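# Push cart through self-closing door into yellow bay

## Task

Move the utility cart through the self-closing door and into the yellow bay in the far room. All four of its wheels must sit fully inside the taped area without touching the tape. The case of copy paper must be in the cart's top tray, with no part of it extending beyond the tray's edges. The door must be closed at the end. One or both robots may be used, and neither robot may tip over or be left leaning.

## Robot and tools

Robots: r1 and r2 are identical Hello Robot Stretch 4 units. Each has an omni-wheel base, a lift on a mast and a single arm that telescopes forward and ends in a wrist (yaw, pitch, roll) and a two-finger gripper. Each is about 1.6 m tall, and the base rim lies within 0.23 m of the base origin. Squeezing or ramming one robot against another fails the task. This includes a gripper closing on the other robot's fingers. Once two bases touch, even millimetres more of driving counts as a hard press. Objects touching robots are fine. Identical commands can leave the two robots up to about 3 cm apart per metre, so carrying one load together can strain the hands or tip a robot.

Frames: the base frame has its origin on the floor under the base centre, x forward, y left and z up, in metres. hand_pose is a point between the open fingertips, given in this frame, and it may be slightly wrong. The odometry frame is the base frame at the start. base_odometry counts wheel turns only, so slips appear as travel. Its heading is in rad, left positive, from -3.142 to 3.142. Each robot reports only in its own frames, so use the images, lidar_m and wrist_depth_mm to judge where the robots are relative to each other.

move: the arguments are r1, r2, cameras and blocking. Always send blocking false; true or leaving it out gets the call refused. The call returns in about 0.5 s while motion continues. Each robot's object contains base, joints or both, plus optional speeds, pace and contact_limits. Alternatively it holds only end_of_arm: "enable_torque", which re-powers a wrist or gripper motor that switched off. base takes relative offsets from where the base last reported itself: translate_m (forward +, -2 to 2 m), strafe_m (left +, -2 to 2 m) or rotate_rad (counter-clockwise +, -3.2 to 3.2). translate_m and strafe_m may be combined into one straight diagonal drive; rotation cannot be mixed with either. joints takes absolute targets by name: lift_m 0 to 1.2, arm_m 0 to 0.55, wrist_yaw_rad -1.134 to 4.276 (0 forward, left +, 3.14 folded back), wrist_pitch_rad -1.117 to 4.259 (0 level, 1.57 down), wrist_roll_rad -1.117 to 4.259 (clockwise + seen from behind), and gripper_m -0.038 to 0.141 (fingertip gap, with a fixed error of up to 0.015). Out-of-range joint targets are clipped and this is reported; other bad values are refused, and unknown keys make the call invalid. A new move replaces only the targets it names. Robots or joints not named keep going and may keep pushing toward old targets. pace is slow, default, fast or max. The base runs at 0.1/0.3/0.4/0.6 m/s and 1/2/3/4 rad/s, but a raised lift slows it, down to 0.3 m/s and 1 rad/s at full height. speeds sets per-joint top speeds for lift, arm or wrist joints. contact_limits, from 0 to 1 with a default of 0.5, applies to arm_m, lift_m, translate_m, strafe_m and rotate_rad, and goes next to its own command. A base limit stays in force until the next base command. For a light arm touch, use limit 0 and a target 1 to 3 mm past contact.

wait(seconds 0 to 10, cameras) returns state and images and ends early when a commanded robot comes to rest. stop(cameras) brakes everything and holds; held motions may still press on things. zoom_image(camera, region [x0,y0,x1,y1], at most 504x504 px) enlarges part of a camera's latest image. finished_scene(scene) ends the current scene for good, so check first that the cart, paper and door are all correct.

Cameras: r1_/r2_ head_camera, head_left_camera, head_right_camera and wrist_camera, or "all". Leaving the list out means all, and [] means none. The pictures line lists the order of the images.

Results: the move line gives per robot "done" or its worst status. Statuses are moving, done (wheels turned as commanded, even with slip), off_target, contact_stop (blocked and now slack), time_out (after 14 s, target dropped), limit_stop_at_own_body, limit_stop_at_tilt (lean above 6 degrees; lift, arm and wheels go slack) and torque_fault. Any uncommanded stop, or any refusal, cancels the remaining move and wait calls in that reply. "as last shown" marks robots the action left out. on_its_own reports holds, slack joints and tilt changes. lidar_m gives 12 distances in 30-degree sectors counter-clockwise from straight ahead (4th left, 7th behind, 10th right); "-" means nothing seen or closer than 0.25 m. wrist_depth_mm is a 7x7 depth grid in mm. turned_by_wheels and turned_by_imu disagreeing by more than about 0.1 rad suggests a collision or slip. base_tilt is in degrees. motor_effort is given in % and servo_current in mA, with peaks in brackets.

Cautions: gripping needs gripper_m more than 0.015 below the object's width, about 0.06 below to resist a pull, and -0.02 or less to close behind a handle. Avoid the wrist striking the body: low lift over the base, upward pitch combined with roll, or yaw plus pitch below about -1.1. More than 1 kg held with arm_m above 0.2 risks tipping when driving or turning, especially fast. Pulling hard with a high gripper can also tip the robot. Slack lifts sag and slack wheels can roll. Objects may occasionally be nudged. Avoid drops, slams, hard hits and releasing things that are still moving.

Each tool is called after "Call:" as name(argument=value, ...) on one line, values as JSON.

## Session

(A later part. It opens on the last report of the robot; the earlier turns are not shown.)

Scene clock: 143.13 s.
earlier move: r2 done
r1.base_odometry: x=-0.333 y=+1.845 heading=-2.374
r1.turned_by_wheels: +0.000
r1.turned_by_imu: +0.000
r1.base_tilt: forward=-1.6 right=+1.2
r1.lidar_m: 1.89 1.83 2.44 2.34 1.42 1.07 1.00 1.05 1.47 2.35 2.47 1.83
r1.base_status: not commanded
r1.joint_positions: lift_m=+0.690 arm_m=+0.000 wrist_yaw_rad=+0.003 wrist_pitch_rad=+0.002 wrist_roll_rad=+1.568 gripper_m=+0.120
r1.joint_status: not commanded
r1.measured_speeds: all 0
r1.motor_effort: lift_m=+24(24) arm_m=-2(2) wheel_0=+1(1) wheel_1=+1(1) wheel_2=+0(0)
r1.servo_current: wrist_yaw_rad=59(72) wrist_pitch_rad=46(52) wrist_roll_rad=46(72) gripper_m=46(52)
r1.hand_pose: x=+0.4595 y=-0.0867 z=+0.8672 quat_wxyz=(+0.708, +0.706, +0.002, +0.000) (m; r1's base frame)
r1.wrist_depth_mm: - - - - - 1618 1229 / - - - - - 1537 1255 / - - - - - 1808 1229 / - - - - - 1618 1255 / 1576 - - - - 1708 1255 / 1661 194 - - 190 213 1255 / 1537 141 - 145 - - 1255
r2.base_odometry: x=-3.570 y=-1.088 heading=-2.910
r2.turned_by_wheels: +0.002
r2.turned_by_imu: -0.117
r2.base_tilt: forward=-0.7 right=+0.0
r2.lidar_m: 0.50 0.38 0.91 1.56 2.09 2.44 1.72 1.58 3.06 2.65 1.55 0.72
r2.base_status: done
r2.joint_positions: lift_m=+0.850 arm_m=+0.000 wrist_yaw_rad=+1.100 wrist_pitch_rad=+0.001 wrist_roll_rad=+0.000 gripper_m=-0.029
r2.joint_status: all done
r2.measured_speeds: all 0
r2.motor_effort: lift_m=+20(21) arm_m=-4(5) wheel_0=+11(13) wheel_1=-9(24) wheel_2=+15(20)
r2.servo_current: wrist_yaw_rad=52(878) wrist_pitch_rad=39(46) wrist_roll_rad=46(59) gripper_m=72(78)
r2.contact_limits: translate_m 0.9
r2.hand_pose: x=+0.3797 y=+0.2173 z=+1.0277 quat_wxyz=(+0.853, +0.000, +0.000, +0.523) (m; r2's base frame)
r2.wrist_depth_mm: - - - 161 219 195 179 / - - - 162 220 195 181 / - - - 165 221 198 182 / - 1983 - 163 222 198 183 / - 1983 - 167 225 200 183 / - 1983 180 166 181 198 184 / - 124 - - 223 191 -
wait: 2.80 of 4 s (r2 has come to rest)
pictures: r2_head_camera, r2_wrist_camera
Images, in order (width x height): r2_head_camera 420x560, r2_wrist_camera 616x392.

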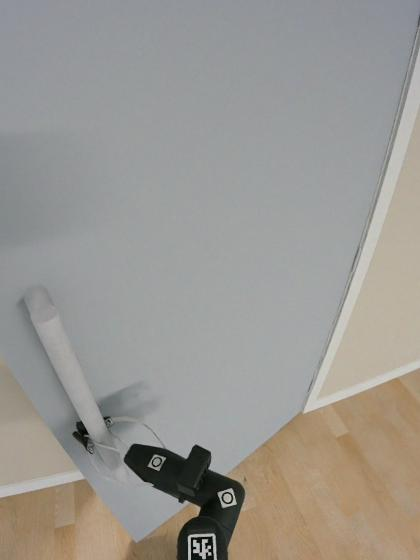

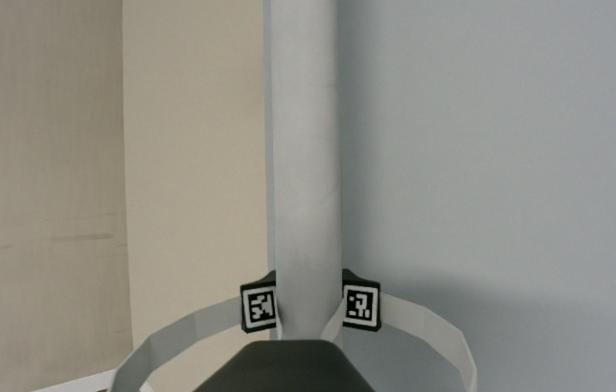

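Call:
move(r2={"base":{"translate_m":-0.085,"strafe_m":-0.165},"joints":{"wrist_yaw_rad":1.45},"pace":"slow","contact_limits":{"translate_m":0.9}}, blocking=false, cameras=[])

Call:
wait(seconds=4, cameras=["r2_head_camera"])

Call:
move(r2={"base":{"translate_m":-0.204,"strafe_m":-0.119},"pace":"slow","contact_limits":{"translate_m":0.9}}, blocking=false, cameras=[])

Call:
wait(seconds=4, cameras=["r2_head_camera"])

Call:
move(r2={"base":{"translate_m":-0.175,"strafe_m":-0.158},"pace":"slow","contact_limits":{"translate_m":0.9}}, blocking=false, cameras=[])

Call:
wait(seconds=4, cameras=["r2_head_camera","r2_head_left_camera","r2_wrist_camera","r1_head_camera"])

Scene clock: 154.47 s.
move: r2 moving
r1: as last shown
r1.base_tilt: forward=-1.6 right=+1.3
r1.lidar_m: 1.87 1.83 2.46 2.35 1.44 1.04 1.01 1.06 1.47 2.36 2.46 1.85
r1.servo_current: wrist_yaw_rad=65(65) wrist_pitch_rad=46(46) wrist_roll_rad=39(59) gripper_m=39(52)
r1.wrist_depth_mm: - - - - - 1537 1205 / - - - - - 1537 1229 / - - - - - 1756 1205 / - - - - - 1708 1255 / 1576 - - - - 1661 1255 / 1576 193 - - 191 214 1255 / 1537 140 - 144 - - 1255
r2.base_odometry: x=-3.567 y=-1.076 heading=-2.911
r2.turned_by_wheels: -0.001
r2.turned_by_imu: -0.004
r2.base_tilt: forward=-0.6 right=+0.1
r2.lidar_m: 0.49 0.38 0.91 1.57 2.09 2.43 1.70 1.58 3.09 2.66 1.59 0.78
r2.base_status: translate_m moving; strafe_m moving
r2.joint_positions: lift_m=+0.850 arm_m=+0.000 wrist_yaw_rad=+1.267 wrist_pitch_rad=+0.001 wrist_roll_rad=+0.000 gripper_m=-0.029
r2.joint_status: wrist_yaw_rad moving
r2.measured_speeds: translate_m=-0.023 strafe_m=-0.044 rotate_rad=-0.003 lift_m=+0.000 arm_m=+0.000 wrist_yaw_rad=+0.197 wrist_pitch_rad=+0.000 wrist_roll_rad=+0.000
r2.motor_effort: lift_m=+20(20) arm_m=-4(4) wheel_0=-8(12) wheel_1=-17(19) wheel_2=+12(17)
r2.servo_current: wrist_yaw_rad=878(878) wrist_pitch_rad=39(39) wrist_roll_rad=39(52) gripper_m=65(72)
r2.contact_limits: translate_m 0.9
r2.hand_pose: x=+0.3406 y=+0.2490 z=+1.0277 quat_wxyz=(+0.806, +0.000, +0.000, +0.592) (m; r2's base frame)
r2.wrist_depth_mm: - - - 156 213 198 177 / - - - 157 211 195 178 / - - - 161 216 197 180 / - - - 160 215 198 180 / - - - 163 220 200 181 / - - 173 181 174 192 182 / - 119 - - 223 206 -
pictures: none
No camera images: "cameras" was empty.

Scene clock: 157.10 s.
earlier move: r2 off_target
r1.base_odometry: x=-0.333 y=+1.845 heading=-2.374
r1.turned_by_wheels: +0.000
r1.turned_by_imu: +0.000
r1.base_tilt: forward=-1.6 right=+1.3
r1.lidar_m: 1.84 1.82 2.43 2.33 1.45 1.06 1.00 1.05 1.49 2.34 2.44 1.85
r1.base_status: not commanded
r1.joint_positions: lift_m=+0.690 arm_m=+0.000 wrist_yaw_rad=+0.003 wrist_pitch_rad=+0.002 wrist_roll_rad=+1.568 gripper_m=+0.120
r1.joint_status: not commanded
r1.measured_speeds: all 0
r1.motor_effort: lift_m=+24(24) arm_m=-2(2) wheel_0=+0(1) wheel_1=+1(1) wheel_2=+0(0)
r1.servo_current: wrist_yaw_rad=59(65) wrist_pitch_rad=33(52) wrist_roll_rad=33(78) gripper_m=46(52)
r1.hand_pose: x=+0.4595 y=-0.0867 z=+0.8672 quat_wxyz=(+0.708, +0.706, +0.002, +0.000) (m; r1's base frame)
r1.wrist_depth_mm: - - - - - 1576 1229 / - - - - - 1576 1205 / - - - - - 1708 1229 / - - - - - 1808 1255 / - - - - - 1708 1255 / 1618 193 - - 191 213 1255 / 1464 140 - 145 - - 1255
r2.base_odometry: x=-3.525 y=-0.909 heading=-2.909
r2.turned_by_wheels: +0.001
r2.turned_by_imu: -0.066
r2.base_tilt: forward=-0.7 right=+0.0
r2.lidar_m: 0.54 0.36 0.42 1.62 2.22 2.48 1.64 1.43 3.10 2.57 2.07 1.01
r2.base_status: done
r2.joint_positions: lift_m=+0.850 arm_m=+0.000 wrist_yaw_rad=+1.428 wrist_pitch_rad=+0.001 wrist_roll_rad=+0.000 gripper_m=-0.029
r2.joint_status: wrist_yaw_rad off_target (ended at +1.425, target +1.450)
r2.measured_speeds: all 0
r2.on_its_own: wrist_yaw_rad is at rest, and its servo_current (143 mA) is outside its rest range (0 to 104 mA)
r2.motor_effort: lift_m=+20(20) arm_m=-4(4) wheel_0=+5(12) wheel_1=-10(25) wheel_2=+12(17)
r2.servo_current: wrist_yaw_rad=143(917) wrist_pitch_rad=46(46) wrist_roll_rad=33(59) gripper_m=65(72)
r2.contact_limits: translate_m 0.9
r2.hand_pose: x=+0.2987 y=+0.2729 z=+1.0277 quat_wxyz=(+0.756, +0.000, +0.000, +0.655) (m; r2's base frame)
r2.wrist_depth_mm: - - - 161 219 193 177 / - - - 162 220 193 178 / - - - 164 218 196 180 / - - - 162 220 199 180 / - - - 163 226 198 181 / - - - 167 180 195 182 / - 126 158 - 224 188 182
wait: 2.63 of 4 s (r2 has come to rest)
pictures: r2_head_camera
Images, in order (width x height): r2_head_camera 420x560.

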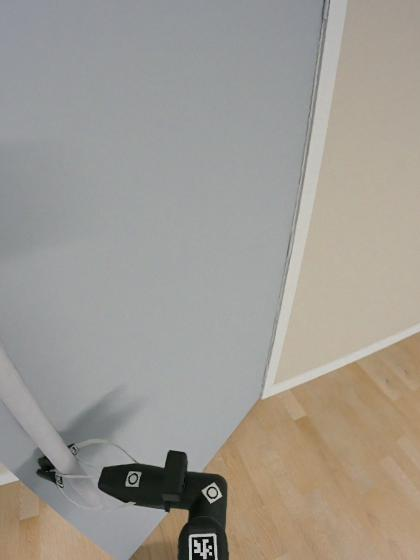

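Scene clock: 157.60 s.
move: r2 moving
r1: as last shown
r1.lidar_m: 1.89 1.85 2.43 2.34 1.45 1.07 1.00 1.05 1.48 2.35 2.46 1.84
r1.motor_effort: lift_m=+24(24) arm_m=-1(2) wheel_0=+1(1) wheel_1=+1(1) wheel_2=+0(0)
r1.servo_current: wrist_yaw_rad=46(59) wrist_pitch_rad=46(52) wrist_roll_rad=52(59) gripper_m=46(46)
r1.wrist_depth_mm: - - - - - 1537 1205 / - - - - - 1576 1205 / - - - - - 1756 1229 / - - - - - 1808 1229 / - - - - - 1661 1255 / 1618 193 - - 190 213 1281 / 1537 141 - 144 - - 1255
r2.base_odometry: x=-3.515 y=-0.899 heading=-2.909
r2.turned_by_wheels: +0.000
r2.turned_by_imu: +0.000
r2.base_tilt: forward=-0.6 right=+0.1
r2.lidar_m: 0.52 0.34 0.43 1.58 2.19 2.46 1.63 1.44 3.10 2.55 2.09 1.04
r2.base_status: translate_m moving; strafe_m moving
r2.joint_positions: lift_m=+0.850 arm_m=+0.000 wrist_yaw_rad=+1.428 wrist_pitch_rad=+0.001 wrist_roll_rad=+0.000 gripper_m=-0.029
r2.joint_status: not commanded
r2.measured_speeds: translate_m=-0.049 strafe_m=-0.029 rotate_rad=-0.002 lift_m=+0.000 arm_m=+0.000 wrist_yaw_rad=+0.000 wrist_pitch_rad=+0.000 wrist_roll_rad=+0.000
r2.motor_effort: lift_m=+20(20) arm_m=-5(5) wheel_0=+6(8) wheel_1=-15(18) wheel_2=+15(18)
r2.servo_current: wrist_yaw_rad=130(143) wrist_pitch_rad=33(46) wrist_roll_rad=39(46) gripper_m=65(72)
r2.contact_limits: translate_m 0.9
r2.hand_pose: x=+0.2987 y=+0.2729 z=+1.0277 quat_wxyz=(+0.756, +0.000, +0.000, +0.655) (m; r2's base frame)
r2.wrist_depth_mm: - - - 161 220 195 179 / - - - 162 221 196 180 / - - - 162 220 197 181 / - - - 163 221 198 182 / - - - 163 223 200 183 / - - - 164 178 193 183 / - 124 - - 224 191 -
pictures: none
No camera images: "cameras" was empty.

Scene clock: 161.27 s.
earlier move: r2 done
r1.base_odometry: x=-0.333 y=+1.845 heading=-2.374
r1.turned_by_wheels: +0.000
r1.turned_by_imu: +0.000
r1.base_tilt: forward=-1.6 right=+1.3
r1.lidar_m: 1.92 1.83 2.46 2.33 1.44 1.04 1.00 1.06 1.47 2.36 2.46 1.85
r1.base_status: not commanded
r1.joint_positions: lift_m=+0.690 arm_m=+0.000 wrist_yaw_rad=+0.003 wrist_pitch_rad=+0.002 wrist_roll_rad=+1.568 gripper_m=+0.120
r1.joint_status: not commanded
r1.measured_speeds: all 0
r1.motor_effort: lift_m=+24(24) arm_m=-1(2) wheel_0=+0(1) wheel_1=+0(1) wheel_2=+0(0)
r1.servo_current: wrist_yaw_rad=65(72) wrist_pitch_rad=39(52) wrist_roll_rad=59(72) gripper_m=46(46)
r1.hand_pose: x=+0.4595 y=-0.0867 z=+0.8672 quat_wxyz=(+0.708, +0.706, +0.002, +0.000) (m; r1's base frame)
r1.wrist_depth_mm: - - - - - 1576 1205 / - - - - - 1576 1229 / - - - - - 1756 1255 / - - - - - 1808 1255 / - - - - - 1708 1281 / 1576 193 - - 191 214 1281 / 1537 140 - 144 - - 1255
r2.base_odometry: x=-3.354 y=-0.746 heading=-2.910
r2.turned_by_wheels: -0.001
r2.turned_by_imu: -0.295
r2.base_tilt: forward=-0.6 right=+0.0
r2.lidar_m: 0.74 0.36 0.39 1.31 2.18 2.21 2.84 1.34 1.30 2.77 2.58 1.67
r2.base_status: done
r2.joint_positions: lift_m=+0.850 arm_m=+0.000 wrist_yaw_rad=+1.426 wrist_pitch_rad=+0.001 wrist_roll_rad=+0.000 gripper_m=-0.029
r2.joint_status: not commanded
r2.measured_speeds: all 0
r2.on_its_own: wrist_yaw_rad is at rest, and its servo_current (143 mA) is outside its rest range (0 to 104 mA)
r2.motor_effort: lift_m=+20(21) arm_m=-6(7) wheel_0=-3(15) wheel_1=-12(26) wheel_2=+8(19)
r2.servo_current: wrist_yaw_rad=143(156) wrist_pitch_rad=39(46) wrist_roll_rad=46(65) gripper_m=72(78)
r2.contact_limits: translate_m 0.9
r2.hand_pose: x=+0.2993 y=+0.2727 z=+1.0277 quat_wxyz=(+0.757, +0.000, +0.000, +0.654) (m; r2's base frame)
r2.wrist_depth_mm: - - 244 167 230 229 224 / - - 244 242 234 229 224 / - - 246 243 235 230 226 / - - 248 172 236 230 227 / - - 250 175 236 233 228 / - - 166 182 174 231 229 / - - - - 238 236 229
wait: 3.67 of 4 s (r2 has come to rest)
pictures: r2_head_camera
Images, in order (width x height): r2_head_camera 420x560.

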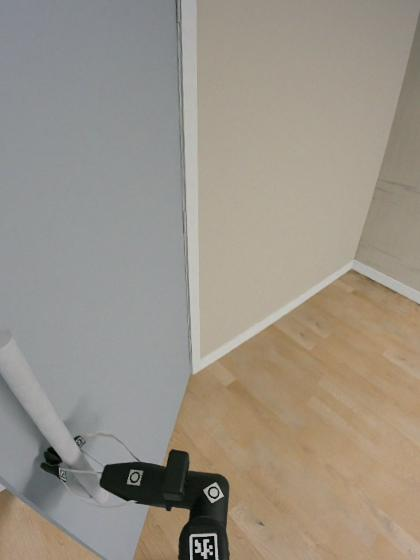

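Scene clock: 161.77 s.
move: r2 moving
r1: as last shown
r1.base_tilt: forward=-1.6 right=+1.2
r1.lidar_m: 1.89 1.84 2.44 2.32 1.42 1.04 1.00 1.04 1.46 2.34 2.46 1.85
r1.motor_effort: lift_m=+24(24) arm_m=-1(1) wheel_0=+1(1) wheel_1=+0(1) wheel_2=+0(0)
r1.servo_current: wrist_yaw_rad=46(59) wrist_pitch_rad=52(52) wrist_roll_rad=39(65) gripper_m=39(52)
r1.wrist_depth_mm: - - - - - 1576 1205 / - - - - - 1499 1205 / - - - - - 1808 1255 / - - - - - 1756 1255 / - - - - - 1708 1255 / 1537 193 - - 191 213 1229 / 1537 140 - 144 - - 1229
r2.base_odometry: x=-3.347 y=-0.736 heading=-2.910
r2.turned_by_wheels: +0.000
r2.turned_by_imu: -0.002
r2.base_tilt: forward=-0.6 right=+0.1
r2.lidar_m: 0.75 0.35 0.41 1.32 2.18 2.21 2.84 1.30 1.29 2.78 2.56 1.70
r2.base_status: translate_m moving; strafe_m moving
r2.joint_positions: lift_m=+0.850 arm_m=+0.000 wrist_yaw_rad=+1.426 wrist_pitch_rad=+0.001 wrist_roll_rad=+0.000 gripper_m=-0.029
r2.joint_status: not commanded
r2.measured_speeds: translate_m=-0.038 strafe_m=-0.037 rotate_rad=+0.008 lift_m=+0.000 arm_m=+0.000 wrist_yaw_rad=+0.000 wrist_pitch_rad=+0.000 wrist_roll_rad=+0.000
r2.motor_effort: lift_m=+20(20) arm_m=-7(7) wheel_0=-2(3) wheel_1=-21(23) wheel_2=+17(19)
r2.servo_current: wrist_yaw_rad=156(163) wrist_pitch_rad=39(46) wrist_roll_rad=46(59) gripper_m=78(78)
r2.contact_limits: translate_m 0.9
r2.hand_pose: x=+0.2993 y=+0.2727 z=+1.0277 quat_wxyz=(+0.757, +0.000, +0.000, +0.654) (m; r2's base frame)
r2.wrist_depth_mm: - - 243 239 231 229 224 / - - 244 241 233 230 227 / - - 245 241 234 230 227 / - - 246 242 234 233 229 / - - 247 244 236 233 229 / - - 166 181 172 233 231 / - - - - 238 236 -
pictures: none
No camera images: "cameras" was empty.

Scene clock: 165.13 s.
earlier move: r2 done
r1.base_odometry: x=-0.333 y=+1.845 heading=-2.374
r1.turned_by_wheels: +0.000
r1.turned_by_imu: +0.000
r1.base_tilt: forward=-1.6 right=+1.3
r1.lidar_m: 1.89 1.83 2.44 2.34 1.46 1.04 1.00 1.05 1.47 2.36 2.46 1.84
r1.base_status: not commanded
r1.joint_positions: lift_m=+0.690 arm_m=+0.000 wrist_yaw_rad=+0.003 wrist_pitch_rad=+0.002 wrist_roll_rad=+1.568 gripper_m=+0.120
r1.joint_status: not commanded
r1.measured_speeds: all 0
r1.motor_effort: lift_m=+24(24) arm_m=-1(1) wheel_0=+1(1) wheel_1=+1(1) wheel_2=+0(0)
r1.servo_current: wrist_yaw_rad=65(72) wrist_pitch_rad=39(52) wrist_roll_rad=46(65) gripper_m=46(52)
r1.hand_pose: x=+0.4595 y=-0.0867 z=+0.8672 quat_wxyz=(+0.708, +0.706, +0.002, +0.000) (m; r1's base frame)
r1.wrist_depth_mm: - - - - - 1576 1229 / - - - - - 1576 1255 / - - - - - 1756 1255 / - - - - - 1808 1229 / - - - - - 1808 1255 / 1576 193 - - 191 213 1255 / 1499 141 - 145 - - 1281
r2.base_odometry: x=-3.221 y=-0.553 heading=-2.910
r2.turned_by_wheels: +0.000
r2.turned_by_imu: -0.182
r2.base_tilt: forward=-0.6 right=+0.0
r2.lidar_m: 1.26 0.35 0.36 1.23 2.04 2.18 2.49 1.41 1.25 3.09 2.56 2.38
r2.base_status: done
r2.joint_positions: lift_m=+0.850 arm_m=+0.000 wrist_yaw_rad=+1.430 wrist_pitch_rad=+0.001 wrist_roll_rad=+0.000 gripper_m=-0.029
r2.joint_status: not commanded
r2.measured_speeds: all 0
r2.on_its_own: wrist_yaw_rad is at rest, and its servo_current (111 mA) is outside its rest range (0 to 104 mA)
r2.motor_effort: lift_m=+18(20) arm_m=-8(8) wheel_0=+2(17) wheel_1=-12(32) wheel_2=+10(30)
r2.servo_current: wrist_yaw_rad=111(163) wrist_pitch_rad=39(46) wrist_roll_rad=39(59) gripper_m=72(78)
r2.contact_limits: translate_m 0.9
r2.hand_pose: x=+0.2981 y=+0.2733 z=+1.0278 quat_wxyz=(+0.755, +0.000, +0.000, +0.656) (m; r2's base frame)
r2.wrist_depth_mm: - - 233 164 251 262 271 / - - 235 165 253 263 272 / - - 235 166 254 264 273 / - - 237 167 256 265 277 / - - 238 168 257 266 276 / - - 235 168 178 267 278 / - 122 237 - 260 265 279
wait: 3.37 of 4 s (r2 has come to rest)
pictures: r1_head_camera, r2_head_camera, r2_head_left_camera, r2_wrist_camera
Images, in order (width x height): r1_head_camera 420x560, r2_head_camera 420x560, r2_head_left_camera 420x672, r2_wrist_camera 616x392.

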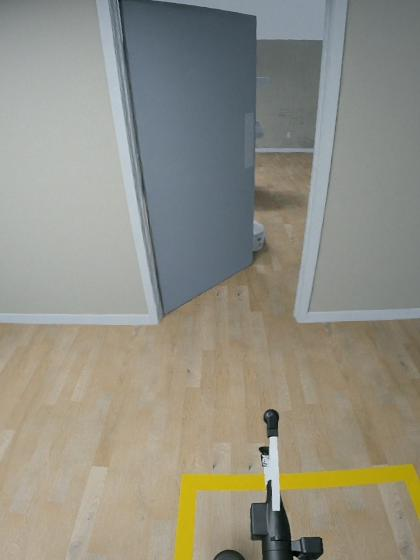

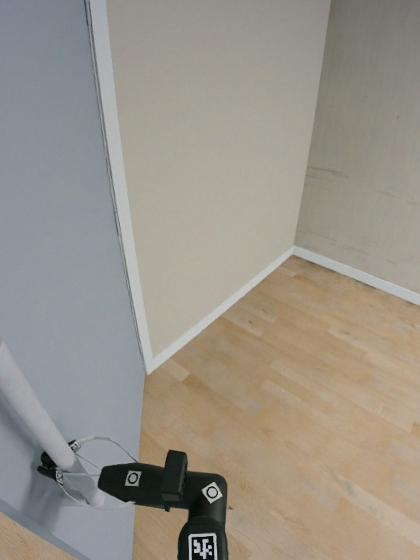

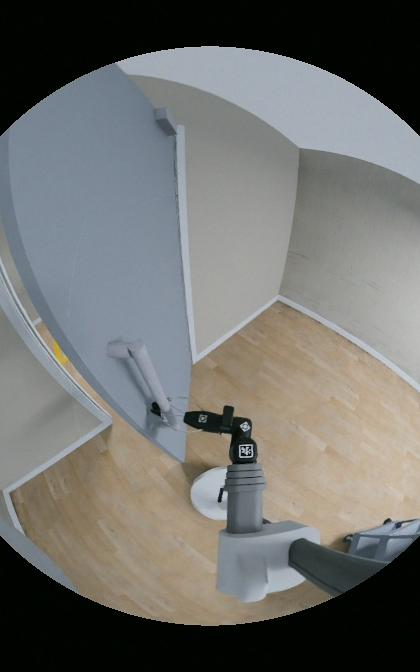

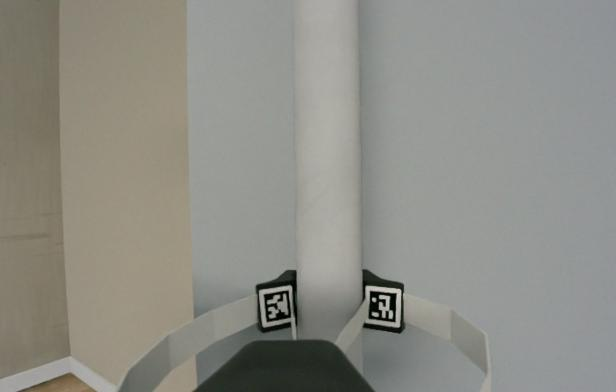

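Call:
move(r2={"base":{"translate_m":-0.121,"strafe_m":-0.205},"pace":"slow","contact_limits":{"translate_m":0.9}}, blocking=false, cameras=[])

Call:
wait(seconds=4, cameras=[])

Call:
move(r2={"base":{"translate_m":-0.055,"strafe_m":-0.23},"joints":{"wrist_yaw_rad":1.6},"pace":"slow","contact_limits":{"translate_m":0.9}}, blocking=false, cameras=[])

Call:
wait(seconds=4, cameras=["r2_head_left_camera"])

Call:
move(r2={"base":{"translate_m":0.016,"strafe_m":-0.21},"joints":{"wrist_yaw_rad":1.75},"pace":"slow","contact_limits":{"translate_m":0.9}}, blocking=false, cameras=[])

Call:
wait(seconds=4, cameras=["r2_head_left_camera","r2_wrist_camera","r1_head_camera","r2_head_right_camera"])

Scene clock: 175.20 s.
move: r2 moving
r1: as last shown
r1.lidar_m: 1.86 1.84 2.41 2.35 1.46 1.06 0.98 1.06 1.48 2.36 2.47 1.85
r1.motor_effort: lift_m=+24(24) arm_m=+0(1) wheel_0=+1(1) wheel_1=+1(1) wheel_2=+0(0)
r1.servo_current: wrist_yaw_rad=52(65) wrist_pitch_rad=39(52) wrist_roll_rad=46(59) gripper_m=52(52)
r1.wrist_depth_mm: - - - - - 1537 1205 / - - - - - 1537 1229 / - - - - - 1756 1229 / - - - - - 1756 1255 / - - - - - 1863 1281 / 1576 193 - - 191 214 1255 / 1537 141 - 144 - - 1281
r2.base_odometry: x=-3.217 y=-0.541 heading=-2.909
r2.turned_by_wheels: +0.000
r2.turned_by_imu: +0.006
r2.base_tilt: forward=-0.6 right=+0.0
r2.lidar_m: 1.26 0.36 0.37 1.25 2.07 2.18 2.51 1.38 1.25 3.04 2.58 2.33
r2.base_status: translate_m moving; strafe_m moving
r2.joint_positions: lift_m=+0.850 arm_m=+0.000 wrist_yaw_rad=+1.430 wrist_pitch_rad=+0.001 wrist_roll_rad=+0.000 gripper_m=-0.029
r2.joint_status: not commanded
r2.measured_speeds: translate_m=-0.024 strafe_m=-0.043 rotate_rad=+0.002 lift_m=+0.000 arm_m=+0.000 wrist_yaw_rad=+0.000 wrist_pitch_rad=+0.000 wrist_roll_rad=+0.000
r2.motor_effort: lift_m=+18(19) arm_m=-8(8) wheel_0=+8(12) wheel_1=-22(22) wheel_2=+21(21)
r2.servo_current: wrist_yaw_rad=111(117) wrist_pitch_rad=46(46) wrist_roll_rad=46(52) gripper_m=65(72)
r2.contact_limits: translate_m 0.9
r2.hand_pose: x=+0.2981 y=+0.2733 z=+1.0278 quat_wxyz=(+0.755, +0.000, +0.000, +0.656) (m; r2's base frame)
r2.wrist_depth_mm: - - 230 234 249 262 271 / - - 229 236 251 262 273 / - - 232 236 253 264 274 / - - 234 171 254 265 276 / - - 234 173 255 265 277 / - - 233 175 174 265 278 / - 119 159 - 259 264 281
pictures: none
No camera images: "cameras" was empty.

Scene clock: 178.63 s.
earlier move: r2 done
r1.base_odometry: x=-0.333 y=+1.845 heading=-2.374
r1.turned_by_wheels: +0.000
r1.turned_by_imu: +0.000
r1.base_tilt: forward=-1.6 right=+1.3
r1.lidar_m: 1.86 1.82 2.45 2.34 1.44 1.06 1.01 1.05 1.48 2.34 2.44 1.84
r1.base_status: not commanded
r1.joint_positions: lift_m=+0.690 arm_m=+0.000 wrist_yaw_rad=+0.003 wrist_pitch_rad=+0.002 wrist_roll_rad=+1.568 gripper_m=+0.120
r1.joint_status: not commanded
r1.measured_speeds: all 0
r1.motor_effort: lift_m=+24(24) arm_m=+0(1) wheel_0=+0(1) wheel_1=+1(1) wheel_2=+0(0)
r1.servo_current: wrist_yaw_rad=52(72) wrist_pitch_rad=46(52) wrist_roll_rad=46(65) gripper_m=46(52)
r1.hand_pose: x=+0.4595 y=-0.0867 z=+0.8672 quat_wxyz=(+0.708, +0.706, +0.002, +0.000) (m; r1's base frame)
r1.wrist_depth_mm: - - - - - 1537 1205 / - - - - - 1537 1255 / - - - - - 1708 1229 / - - - - - 1756 1255 / - - - - - 1808 1255 / 1618 193 - - 190 213 1281 / 1537 140 - 145 - - 1281
r2.base_odometry: x=-3.151 y=-0.326 heading=-2.910
r2.turned_by_wheels: +0.000
r2.turned_by_imu: +0.052
r2.base_tilt: forward=-0.6 right=+0.0
r2.lidar_m: 1.31 0.36 0.33 1.35 2.30 2.29 2.70 1.24 1.17 2.85 2.46 2.26
r2.base_status: done
r2.joint_positions: lift_m=+0.850 arm_m=+0.000 wrist_yaw_rad=+1.430 wrist_pitch_rad=+0.001 wrist_roll_rad=+0.000 gripper_m=-0.029
r2.joint_status: not commanded
r2.measured_speeds: all 0
r2.on_its_own: wrist_yaw_rad is at rest, and its servo_current (124 mA) is outside its rest range (0 to 104 mA)
r2.motor_effort: lift_m=+18(19) arm_m=-7(8) wheel_0=+2(17) wheel_1=-10(32) wheel_2=+10(32)
r2.servo_current: wrist_yaw_rad=124(124) wrist_pitch_rad=39(46) wrist_roll_rad=46(52) gripper_m=65(72)
r2.contact_limits: translate_m 0.9
r2.hand_pose: x=+0.2981 y=+0.2733 z=+1.0278 quat_wxyz=(+0.755, +0.000, +0.000, +0.656) (m; r2's base frame)
r2.wrist_depth_mm: - - 229 163 255 268 285 / - - 230 164 258 271 285 / - - 232 165 258 273 285 / - - 232 166 259 274 286 / - - 235 167 259 274 289 / - - 230 168 177 277 291 / - - 232 - 266 273 294
wait: 3.43 of 4 s (r2 has come to rest)
pictures: none
No camera images: "cameras" was empty.

Scene clock: 179.13 s.
move: r2 moving
r1: as last shown
r1.lidar_m: 1.91 1.84 2.41 2.35 1.46 1.05 1.01 1.05 1.49 2.33 2.44 1.83
r1.motor_effort: lift_m=+24(24) arm_m=+0(0) wheel_0=+1(1) wheel_1=+1(1) wheel_2=+0(0)
r1.servo_current: wrist_yaw_rad=52(59) wrist_pitch_rad=39(52) wrist_roll_rad=52(72) gripper_m=52(52)
r1.wrist_depth_mm: - - - - - 1537 1205 / - - - - - 1537 1229 / - - - - - 1756 1255 / - - - - - 1756 1229 / - - - - - 1808 1255 / 1661 193 - - 191 214 1255 / 1499 140 - 144 - - 1255
r2.base_odometry: x=-3.151 y=-0.312 heading=-2.909
r2.turned_by_wheels: +0.001
r2.turned_by_imu: +0.002
r2.base_tilt: forward=-0.5 right=+0.1
r2.lidar_m: 1.30 0.36 0.35 1.38 2.30 2.29 2.73 1.20 1.15 2.84 2.45 2.26
r2.base_status: translate_m moving; strafe_m moving
r2.joint_positions: lift_m=+0.850 arm_m=+0.000 wrist_yaw_rad=+1.523 wrist_pitch_rad=+0.001 wrist_roll_rad=+0.000 gripper_m=-0.029
r2.joint_status: wrist_yaw_rad moving
r2.measured_speeds: translate_m=-0.014 strafe_m=-0.057 rotate_rad=+0.008 lift_m=+0.000 arm_m=+0.000 wrist_yaw_rad=+0.096 wrist_pitch_rad=+0.000 wrist_roll_rad=+0.000
r2.motor_effort: lift_m=+18(19) arm_m=-8(8) wheel_0=+3(10) wheel_1=-17(25) wheel_2=+22(22)
r2.servo_current: wrist_yaw_rad=949(949) wrist_pitch_rad=39(39) wrist_roll_rad=39(46) gripper_m=65(72)
r2.contact_limits: translate_m 0.9
r2.hand_pose: x=+0.2722 y=+0.2839 z=+1.0278 quat_wxyz=(+0.724, +0.000, +0.000, +0.690) (m; r2's base frame)
r2.wrist_depth_mm: - - 227 231 243 251 259 / - - 228 232 158 252 260 / - - 229 234 167 254 262 / - - 231 233 160 255 263 / - - 230 235 168 257 265 / - - 180 186 169 255 265 / - - 159 - 250 256 -
pictures: none
No camera images: "cameras" was empty.

Scene clock: 182.33 s.
earlier move: r2 off_target
r1.base_odometry: x=-0.333 y=+1.845 heading=-2.374
r1.turned_by_wheels: +0.000
r1.turned_by_imu: +0.000
r1.base_tilt: forward=-1.6 right=+1.3
r1.lidar_m: 1.87 1.83 2.46 2.33 1.45 1.05 1.00 1.06 1.48 2.35 2.45 1.83
r1.base_status: not commanded
r1.joint_positions: lift_m=+0.690 arm_m=+0.000 wrist_yaw_rad=+0.003 wrist_pitch_rad=+0.002 wrist_roll_rad=+1.568 gripper_m=+0.120
r1.joint_status: not commanded
r1.measured_speeds: all 0
r1.motor_effort: lift_m=+24(24) arm_m=+0(0) wheel_0=+1(1) wheel_1=+1(1) wheel_2=+0(0)
r1.servo_current: wrist_yaw_rad=46(65) wrist_pitch_rad=39(52) wrist_roll_rad=46(72) gripper_m=46(52)
r1.hand_pose: x=+0.4595 y=-0.0867 z=+0.8672 quat_wxyz=(+0.708, +0.706, +0.002, +0.000) (m; r1's base frame)
r1.wrist_depth_mm: - - - - - 1576 1182 / - - - - - 1499 1229 / - - - - - 1756 1255 / - - - - - 1808 1255 / - - - - - 1808 1229 / 1661 202 - - 190 213 1255 / 1537 140 - 144 - - 1255
r2.base_odometry: x=-3.150 y=-0.090 heading=-2.910
r2.turned_by_wheels: -0.001
r2.turned_by_imu: +0.063
r2.base_tilt: forward=-0.6 right=+0.0
r2.lidar_m: 1.36 0.29 0.34 1.48 2.46 2.49 3.03 1.09 1.34 2.56 2.27 2.18
r2.base_status: done
r2.joint_positions: lift_m=+0.850 arm_m=+0.000 wrist_yaw_rad=+1.568 wrist_pitch_rad=+0.001 wrist_roll_rad=+0.000 gripper_m=-0.029
r2.joint_status: wrist_yaw_rad off_target (ended at +1.559, target +1.600)
r2.measured_speeds: all 0
r2.on_its_own: wrist_yaw_rad is at rest, and its servo_current (215 mA) is outside its rest range (0 to 104 mA)
r2.motor_effort: lift_m=+19(19) arm_m=-8(8) wheel_0=+1(19) wheel_1=-11(31) wheel_2=+10(28)
r2.servo_current: wrist_yaw_rad=215(949) wrist_pitch_rad=39(46) wrist_roll_rad=46(59) gripper_m=72(78)
r2.contact_limits: translate_m 0.9
r2.hand_pose: x=+0.2594 y=+0.2881 z=+1.0278 quat_wxyz=(+0.708, +0.000, +0.000, +0.706) (m; r2's base frame)
r2.wrist_depth_mm: - - 232 163 250 260 270 / - - 232 164 250 260 270 / - - 234 165 253 262 272 / - - 235 166 253 264 273 / - - 236 167 254 265 276 / - - 234 169 178 268 276 / - - 236 - 259 263 278
wait: 3.20 of 4 s (r2 has come to rest)
pictures: r2_head_left_camera
Images, in order (width x height): r2_head_left_camera 420x672.

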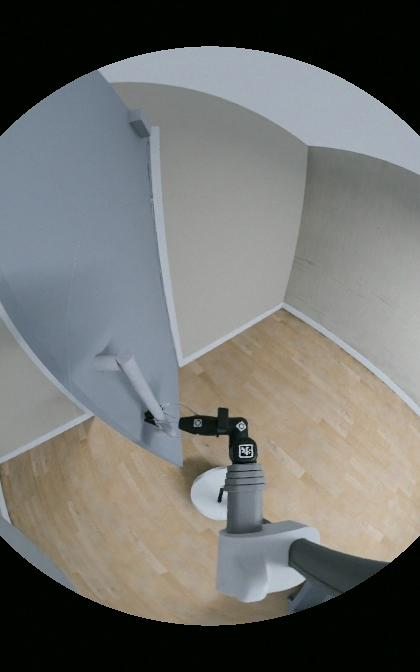

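Scene clock: 182.83 s.
move: r2 moving
r1: as last shown
r1.lidar_m: 1.87 1.81 2.43 2.34 1.45 1.03 1.01 1.05 1.49 2.34 2.45 1.84
r1.motor_effort: lift_m=+24(24) arm_m=+0(0) wheel_0=+0(2) wheel_1=+1(1) wheel_2=+0(0)
r1.servo_current: wrist_yaw_rad=52(59) wrist_pitch_rad=39(46) wrist_roll_rad=33(65) gripper_m=46(46)
r1.wrist_depth_mm: - - - - - 1576 1255 / - - - - - 1537 1255 / - - - - - 1808 1205 / - - - - - 1808 1255 / - - - - - 1808 1255 / 1576 202 - - 190 213 1255 / 1618 140 - 144 - - 1255
r2.base_odometry: x=-3.154 y=-0.077 heading=-2.911
r2.turned_by_wheels: -0.001
r2.turned_by_imu: +0.008
r2.base_tilt: forward=-0.6 right=+0.0
r2.lidar_m: 1.35 0.33 0.35 1.47 2.46 2.49 3.07 1.09 1.41 2.52 2.27 2.15
r2.base_status: translate_m moving; strafe_m moving
r2.joint_positions: lift_m=+0.850 arm_m=+0.000 wrist_yaw_rad=+1.645 wrist_pitch_rad=+0.001 wrist_roll_rad=+0.000 gripper_m=-0.029
r2.joint_status: wrist_yaw_rad moving
r2.measured_speeds: translate_m=+0.004 strafe_m=-0.053 rotate_rad=-0.002 lift_m=+0.000 arm_m=+0.000 wrist_yaw_rad=+0.031 wrist_pitch_rad=+0.000 wrist_roll_rad=+0.000
r2.motor_effort: lift_m=+19(19) arm_m=-8(8) wheel_0=+7(12) wheel_1=-24(24) wheel_2=+3(9)
r2.servo_current: wrist_yaw_rad=936(956) wrist_pitch_rad=39(46) wrist_roll_rad=39(52) gripper_m=65(72)
r2.contact_limits: translate_m 0.9
r2.hand_pose: x=+0.2368 y=+0.2941 z=+1.0278 quat_wxyz=(+0.680, +0.000, +0.000, +0.733) (m; r2's base frame)
r2.wrist_depth_mm: - - 229 233 241 246 251 / - - 231 233 241 246 251 / - - 233 234 242 248 253 / - - 235 235 159 249 255 / - - 235 236 168 250 255 / - - 235 186 169 250 256 / - - 236 - 248 252 258
pictures: none
No camera images: "cameras" was empty.

Scene clock: 185.70 s.
earlier move: r2 torque_fault
torque_fault: r2.wrist_yaw_rad switched itself off since the last result.
r1.base_odometry: x=-0.333 y=+1.845 heading=-2.374
r1.turned_by_wheels: +0.000
r1.turned_by_imu: +0.000
r1.base_tilt: forward=-1.6 right=+1.3
r1.lidar_m: 1.87 1.80 2.42 2.34 1.45 1.05 0.99 1.06 1.47 2.35 2.43 1.85
r1.base_status: not commanded
r1.joint_positions: lift_m=+0.690 arm_m=+0.000 wrist_yaw_rad=+0.003 wrist_pitch_rad=+0.002 wrist_roll_rad=+1.568 gripper_m=+0.120
r1.joint_status: not commanded
r1.measured_speeds: all 0
r1.motor_effort: lift_m=+24(24) arm_m=+1(1) wheel_0=+0(2) wheel_1=+1(1) wheel_2=+0(0)
r1.servo_current: wrist_yaw_rad=52(72) wrist_pitch_rad=46(46) wrist_roll_rad=46(72) gripper_m=39(52)
r1.hand_pose: x=+0.4595 y=-0.0867 z=+0.8672 quat_wxyz=(+0.708, +0.706, +0.002, +0.000) (m; r1's base frame)
r1.wrist_depth_mm: - - - - - 1618 1205 / - - - - - 1537 1229 / - - - - - 1756 1229 / - - - - - 1808 1229 / - - - - - 1808 1255 / - 204 - - 198 213 1255 / 1537 140 - 144 - - 1308
r2.base_odometry: x=-3.214 y=+0.110 heading=-2.909
r2.turned_by_wheels: +0.002
r2.turned_by_imu: +0.042
r2.base_tilt: forward=-0.6 right=+0.0
r2.lidar_m: 1.41 0.33 0.34 1.70 2.64 2.67 1.24 0.98 3.48 2.30 2.10 2.13
r2.base_status: done
r2.joint_positions: lift_m=+0.850 arm_m=+0.000 wrist_yaw_rad=+1.273 wrist_pitch_rad=+0.001 wrist_roll_rad=+0.000 gripper_m=-0.029
r2.joint_status: wrist_yaw_rad torque_fault (moved -0.295 of +0.182)
r2.measured_speeds: all 0
r2.on_its_own: wrist_yaw_rad is off since a torque_fault, until you send "end_of_arm": "enable_torque" (your +1.750 is given up)
r2.motor_effort: lift_m=+18(19) arm_m=-6(8) wheel_0=+11(23) wheel_1=-13(25) wheel_2=+8(9)
r2.servo_current: wrist_yaw_rad=33(969) wrist_pitch_rad=46(46) wrist_roll_rad=52(59) gripper_m=65(78)
r2.contact_limits: translate_m 0.9
r2.hand_pose: x=+0.3394 y=+0.2500 z=+1.0278 quat_wxyz=(+0.804, +0.000, +0.000, +0.594) (m; r2's base frame)
r2.wrist_depth_mm: - 200 222 163 322 368 - / - 197 218 164 320 384 - / - 198 220 165 322 382 - / - 199 220 166 314 384 - / - 202 225 167 312 384 - / - 203 207 166 180 375 - / - 216 216 - 340 132 -
wait: 2.87 of 4 s (r2 has come to rest)
pictures: r1_head_camera, r2_head_left_camera, r2_head_right_camera, r2_wrist_camera
Images, in order (width x height): r1_head_camera 420x560, r2_head_left_camera 420x672, r2_head_right_camera 420x672, r2_wrist_camera 616x392.

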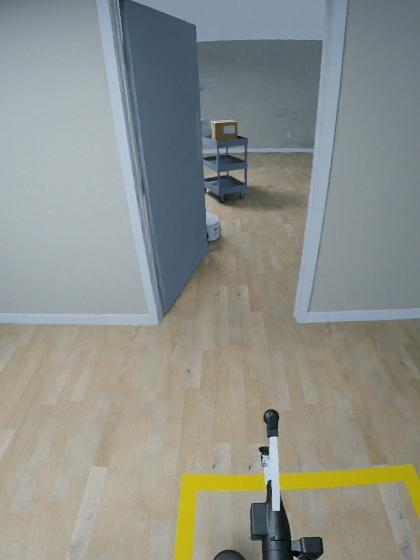

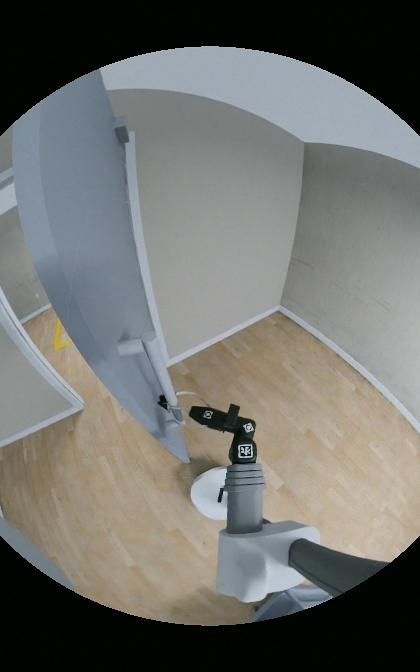

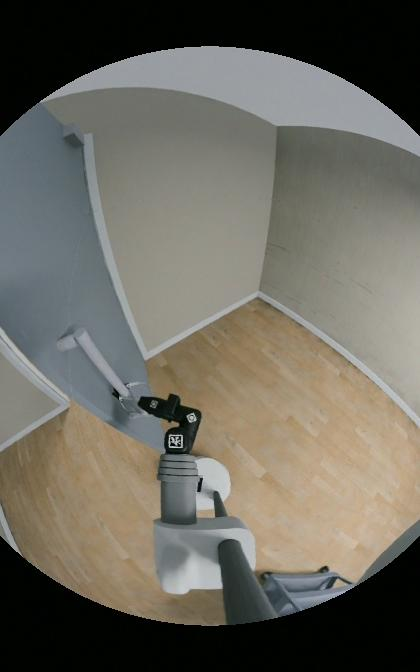

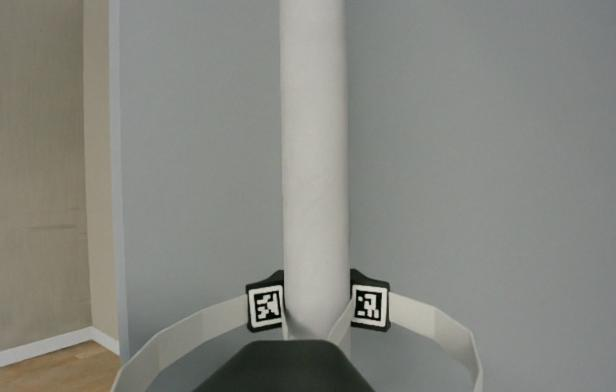

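Call:
move(r2={"end_of_arm":"enable_torque"}, blocking=false, cameras=[])

Call:
move(r2={"base":{"translate_m":0.06,"strafe_m":-0.2},"pace":"slow","contact_limits":{"strafe_m":0.9}}, blocking=false, cameras=[])

Call:
wait(seconds=4, cameras=["r2_head_left_camera","r2_wrist_camera","r1_head_camera"])

Scene clock: 202.70 s.
r1: as last shown
r1.base_tilt: forward=-1.6 right=+1.2
r1.lidar_m: 1.87 1.82 2.45 2.34 1.44 1.06 1.00 1.05 1.49 2.34 2.47 1.84
r1.motor_effort: lift_m=+24(24) arm_m=+1(1) wheel_0=+1(1) wheel_1=+0(1) wheel_2=+0(0)
r1.servo_current: wrist_yaw_rad=52(72) wrist_pitch_rad=46(46) wrist_roll_rad=46(65) gripper_m=46(46)
r1.wrist_depth_mm: - - - - - 1576 1182 / - - - - - 1537 1205 / - - - - - 1756 1255 / - - - - - 1808 1205 / - - - - - 1808 1255 / - 203 - - 197 213 1281 / 1537 141 - 145 - - 1281
r2.base_odometry: x=-3.214 y=+0.110 heading=-2.909
r2.turned_by_wheels: +0.000
r2.turned_by_imu: +0.000
r2.base_tilt: forward=-0.6 right=+0.0
r2.lidar_m: 1.41 0.32 0.34 1.67 2.64 2.68 1.24 1.00 3.53 2.28 2.11 2.14
r2.base_status: not commanded
r2.joint_positions: lift_m=+0.850 arm_m=+0.000 wrist_yaw_rad=+1.273 wrist_pitch_rad=+0.001 wrist_roll_rad=+0.000 gripper_m=-0.029
r2.joint_status: not commanded
r2.measured_speeds: all 0
r2.end_of_arm: enable_torque: each motor that was off is on again
r2.on_its_own: wrist_yaw_rad is held at +1.273, not at your +1.750, since a torque_fault
r2.motor_effort: lift_m=+19(19) arm_m=-6(7) wheel_0=+11(11) wheel_1=-13(14) wheel_2=+8(8)
r2.servo_current: wrist_yaw_rad=46(46) wrist_pitch_rad=39(46) wrist_roll_rad=52(52) gripper_m=78(78)
r2.contact_limits: translate_m 0.9
r2.hand_pose: x=+0.3394 y=+0.2500 z=+1.0278 quat_wxyz=(+0.804, +0.000, +0.000, +0.594) (m; r2's base frame)
r2.wrist_depth_mm: - 200 223 164 320 368 - / - 197 220 164 320 382 - / - 198 220 166 324 384 - / - 198 220 167 314 384 - / - 204 225 167 315 387 - / - 204 207 166 180 375 - / - 218 216 - 338 132 -
pictures: none
No camera images: "cameras" was empty.

Scene clock: 203.20 s.
move: r2 moving
r1: as last shown
r1.base_tilt: forward=-1.6 right=+1.3
r1.lidar_m: 1.86 1.81 2.45 2.36 1.46 1.06 1.00 1.05 1.46 2.36 2.45 1.84
r1.motor_effort: lift_m=+24(24) arm_m=+1(1) wheel_0=+1(1) wheel_1=+1(1) wheel_2=+0(0)
r1.servo_current: wrist_yaw_rad=52(59) wrist_pitch_rad=39(46) wrist_roll_rad=52(59) gripper_m=46(46)
r1.wrist_depth_mm: - - - - - 1537 1205 / - - - - - 1576 1205 / - - - - - 1756 1255 / - - - - - 1808 1229 / - - - - - 1808 1229 / - 204 - - 198 213 1255 / 1537 141 - 144 - - 1255
r2.base_odometry: x=-3.221 y=+0.122 heading=-2.909
r2.turned_by_wheels: +0.001
r2.turned_by_imu: +0.014
r2.base_tilt: forward=-0.6 right=+0.0
r2.lidar_m: 1.42 0.35 0.33 1.68 2.66 2.70 1.21 1.00 3.37 2.28 2.08 2.13
r2.base_status: translate_m moving; strafe_m moving
r2.joint_positions: lift_m=+0.850 arm_m=+0.000 wrist_yaw_rad=+1.273 wrist_pitch_rad=+0.001 wrist_roll_rad=+0.000 gripper_m=-0.029
r2.joint_status: not commanded
r2.measured_speeds: translate_m=+0.015 strafe_m=-0.047 rotate_rad=+0.000 lift_m=+0.000 arm_m=+0.000 wrist_yaw_rad=+0.000 wrist_pitch_rad=+0.000 wrist_roll_rad=+0.000
r2.on_its_own: wrist_yaw_rad is held at +1.273, not at your +1.750, since a torque_fault
r2.motor_effort: lift_m=+18(19) arm_m=-6(7) wheel_0=+17(17) wheel_1=-13(15) wheel_2=+5(8)
r2.servo_current: wrist_yaw_rad=46(52) wrist_pitch_rad=46(46) wrist_roll_rad=26(59) gripper_m=78(78)
r2.contact_limits: strafe_m 0.9
r2.hand_pose: x=+0.3394 y=+0.2500 z=+1.0278 quat_wxyz=(+0.804, +0.000, +0.000, +0.594) (m; r2's base frame)
r2.wrist_depth_mm: - 202 220 163 317 377 - / - 199 220 164 319 377 - / - 200 221 165 320 377 - / - 200 222 166 312 379 - / - 204 222 167 314 382 - / - 204 209 168 179 370 - / - 197 219 - 336 362 -
pictures: none
No camera images: "cameras" was empty.

Scene clock: 206.03 s.
earlier move: r2 done
r1.base_odometry: x=-0.333 y=+1.845 heading=-2.374
r1.turned_by_wheels: +0.000
r1.turned_by_imu: +0.000
r1.base_tilt: forward=-1.6 right=+1.2
r1.lidar_m: 1.86 1.85 2.44 2.33 1.46 1.04 1.00 1.05 1.47 2.36 2.43 1.84
r1.base_status: not commanded
r1.joint_positions: lift_m=+0.690 arm_m=+0.000 wrist_yaw_rad=+0.003 wrist_pitch_rad=+0.002 wrist_roll_rad=+1.568 gripper_m=+0.120
r1.joint_status: not commanded
r1.measured_speeds: all 0
r1.motor_effort: lift_m=+24(24) arm_m=+1(1) wheel_0=+1(1) wheel_1=+1(1) wheel_2=+0(0)
r1.servo_current: wrist_yaw_rad=39(72) wrist_pitch_rad=46(52) wrist_roll_rad=52(72) gripper_m=46(52)
r1.hand_pose: x=+0.4595 y=-0.0867 z=+0.8672 quat_wxyz=(+0.708, +0.706, +0.002, +0.000) (m; r1's base frame)
r1.wrist_depth_mm: - - - - - 1537 1229 / - - - - - 1537 1229 / - - - - - 1756 1229 / - - - - - 1708 1229 / - - - - - 1808 1229 / - 217 - - 212 213 1255 / 1537 141 - 144 - - 1281
r2.base_odometry: x=-3.319 y=+0.291 heading=-2.909
r2.turned_by_wheels: +0.000
r2.turned_by_imu: +0.107
r2.base_tilt: forward=-0.6 right=+0.0
r2.lidar_m: 1.38 0.31 0.32 1.90 2.87 2.96 1.05 1.22 2.68 1.95 1.89 1.92
r2.base_status: done
r2.joint_positions: lift_m=+0.850 arm_m=+0.000 wrist_yaw_rad=+1.272 wrist_pitch_rad=+0.001 wrist_roll_rad=+0.000 gripper_m=-0.029
r2.joint_status: not commanded
r2.measured_speeds: all 0
r2.on_its_own: wrist_yaw_rad is held at +1.273, not at your +1.750, since a torque_fault
r2.motor_effort: lift_m=+18(19) arm_m=-6(7) wheel_0=+11(20) wheel_1=-14(15) wheel_2=+7(10)
r2.servo_current: wrist_yaw_rad=39(59) wrist_pitch_rad=39(46) wrist_roll_rad=52(59) gripper_m=65(78)
r2.contact_limits: strafe_m 0.9
r2.hand_pose: x=+0.3394 y=+0.2499 z=+1.0278 quat_wxyz=(+0.804, +0.000, +0.000, +0.594) (m; r2's base frame)
r2.wrist_depth_mm: - 189 217 163 336 - - / - 191 216 165 336 397 - / - 195 217 166 336 397 - / - 195 218 166 340 399 - / - 199 224 168 340 402 - / - 195 204 167 180 - - / - 193 209 - 357 133 -
wait: 2.83 of 4 s (r2 has come to rest)
pictures: r1_head_camera, r2_head_left_camera, r2_wrist_camera
Images, in order (width x height): r1_head_camera 420x560, r2_head_left_camera 420x672, r2_wrist_camera 616x392.

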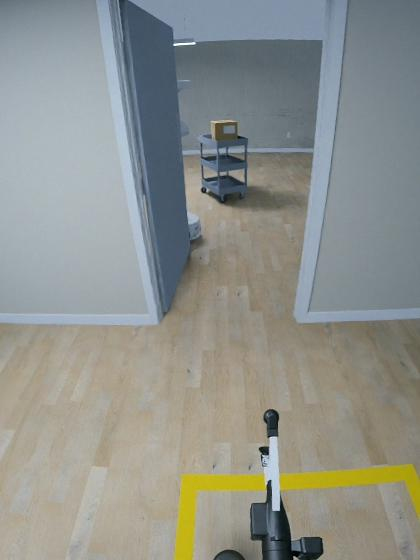

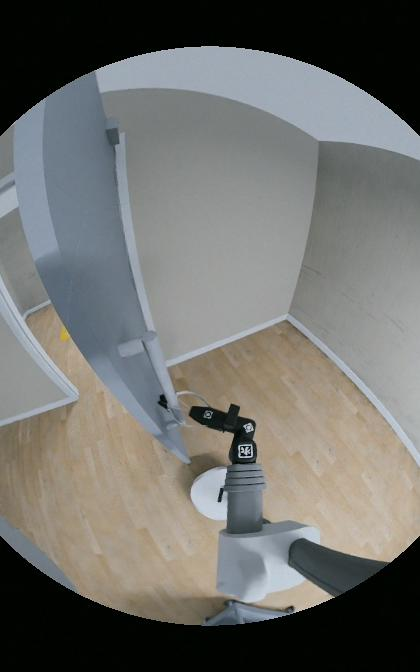

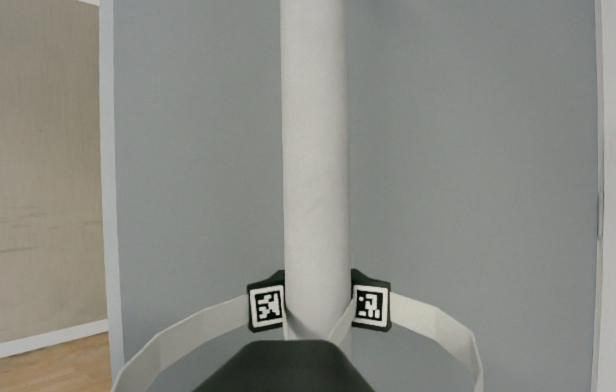

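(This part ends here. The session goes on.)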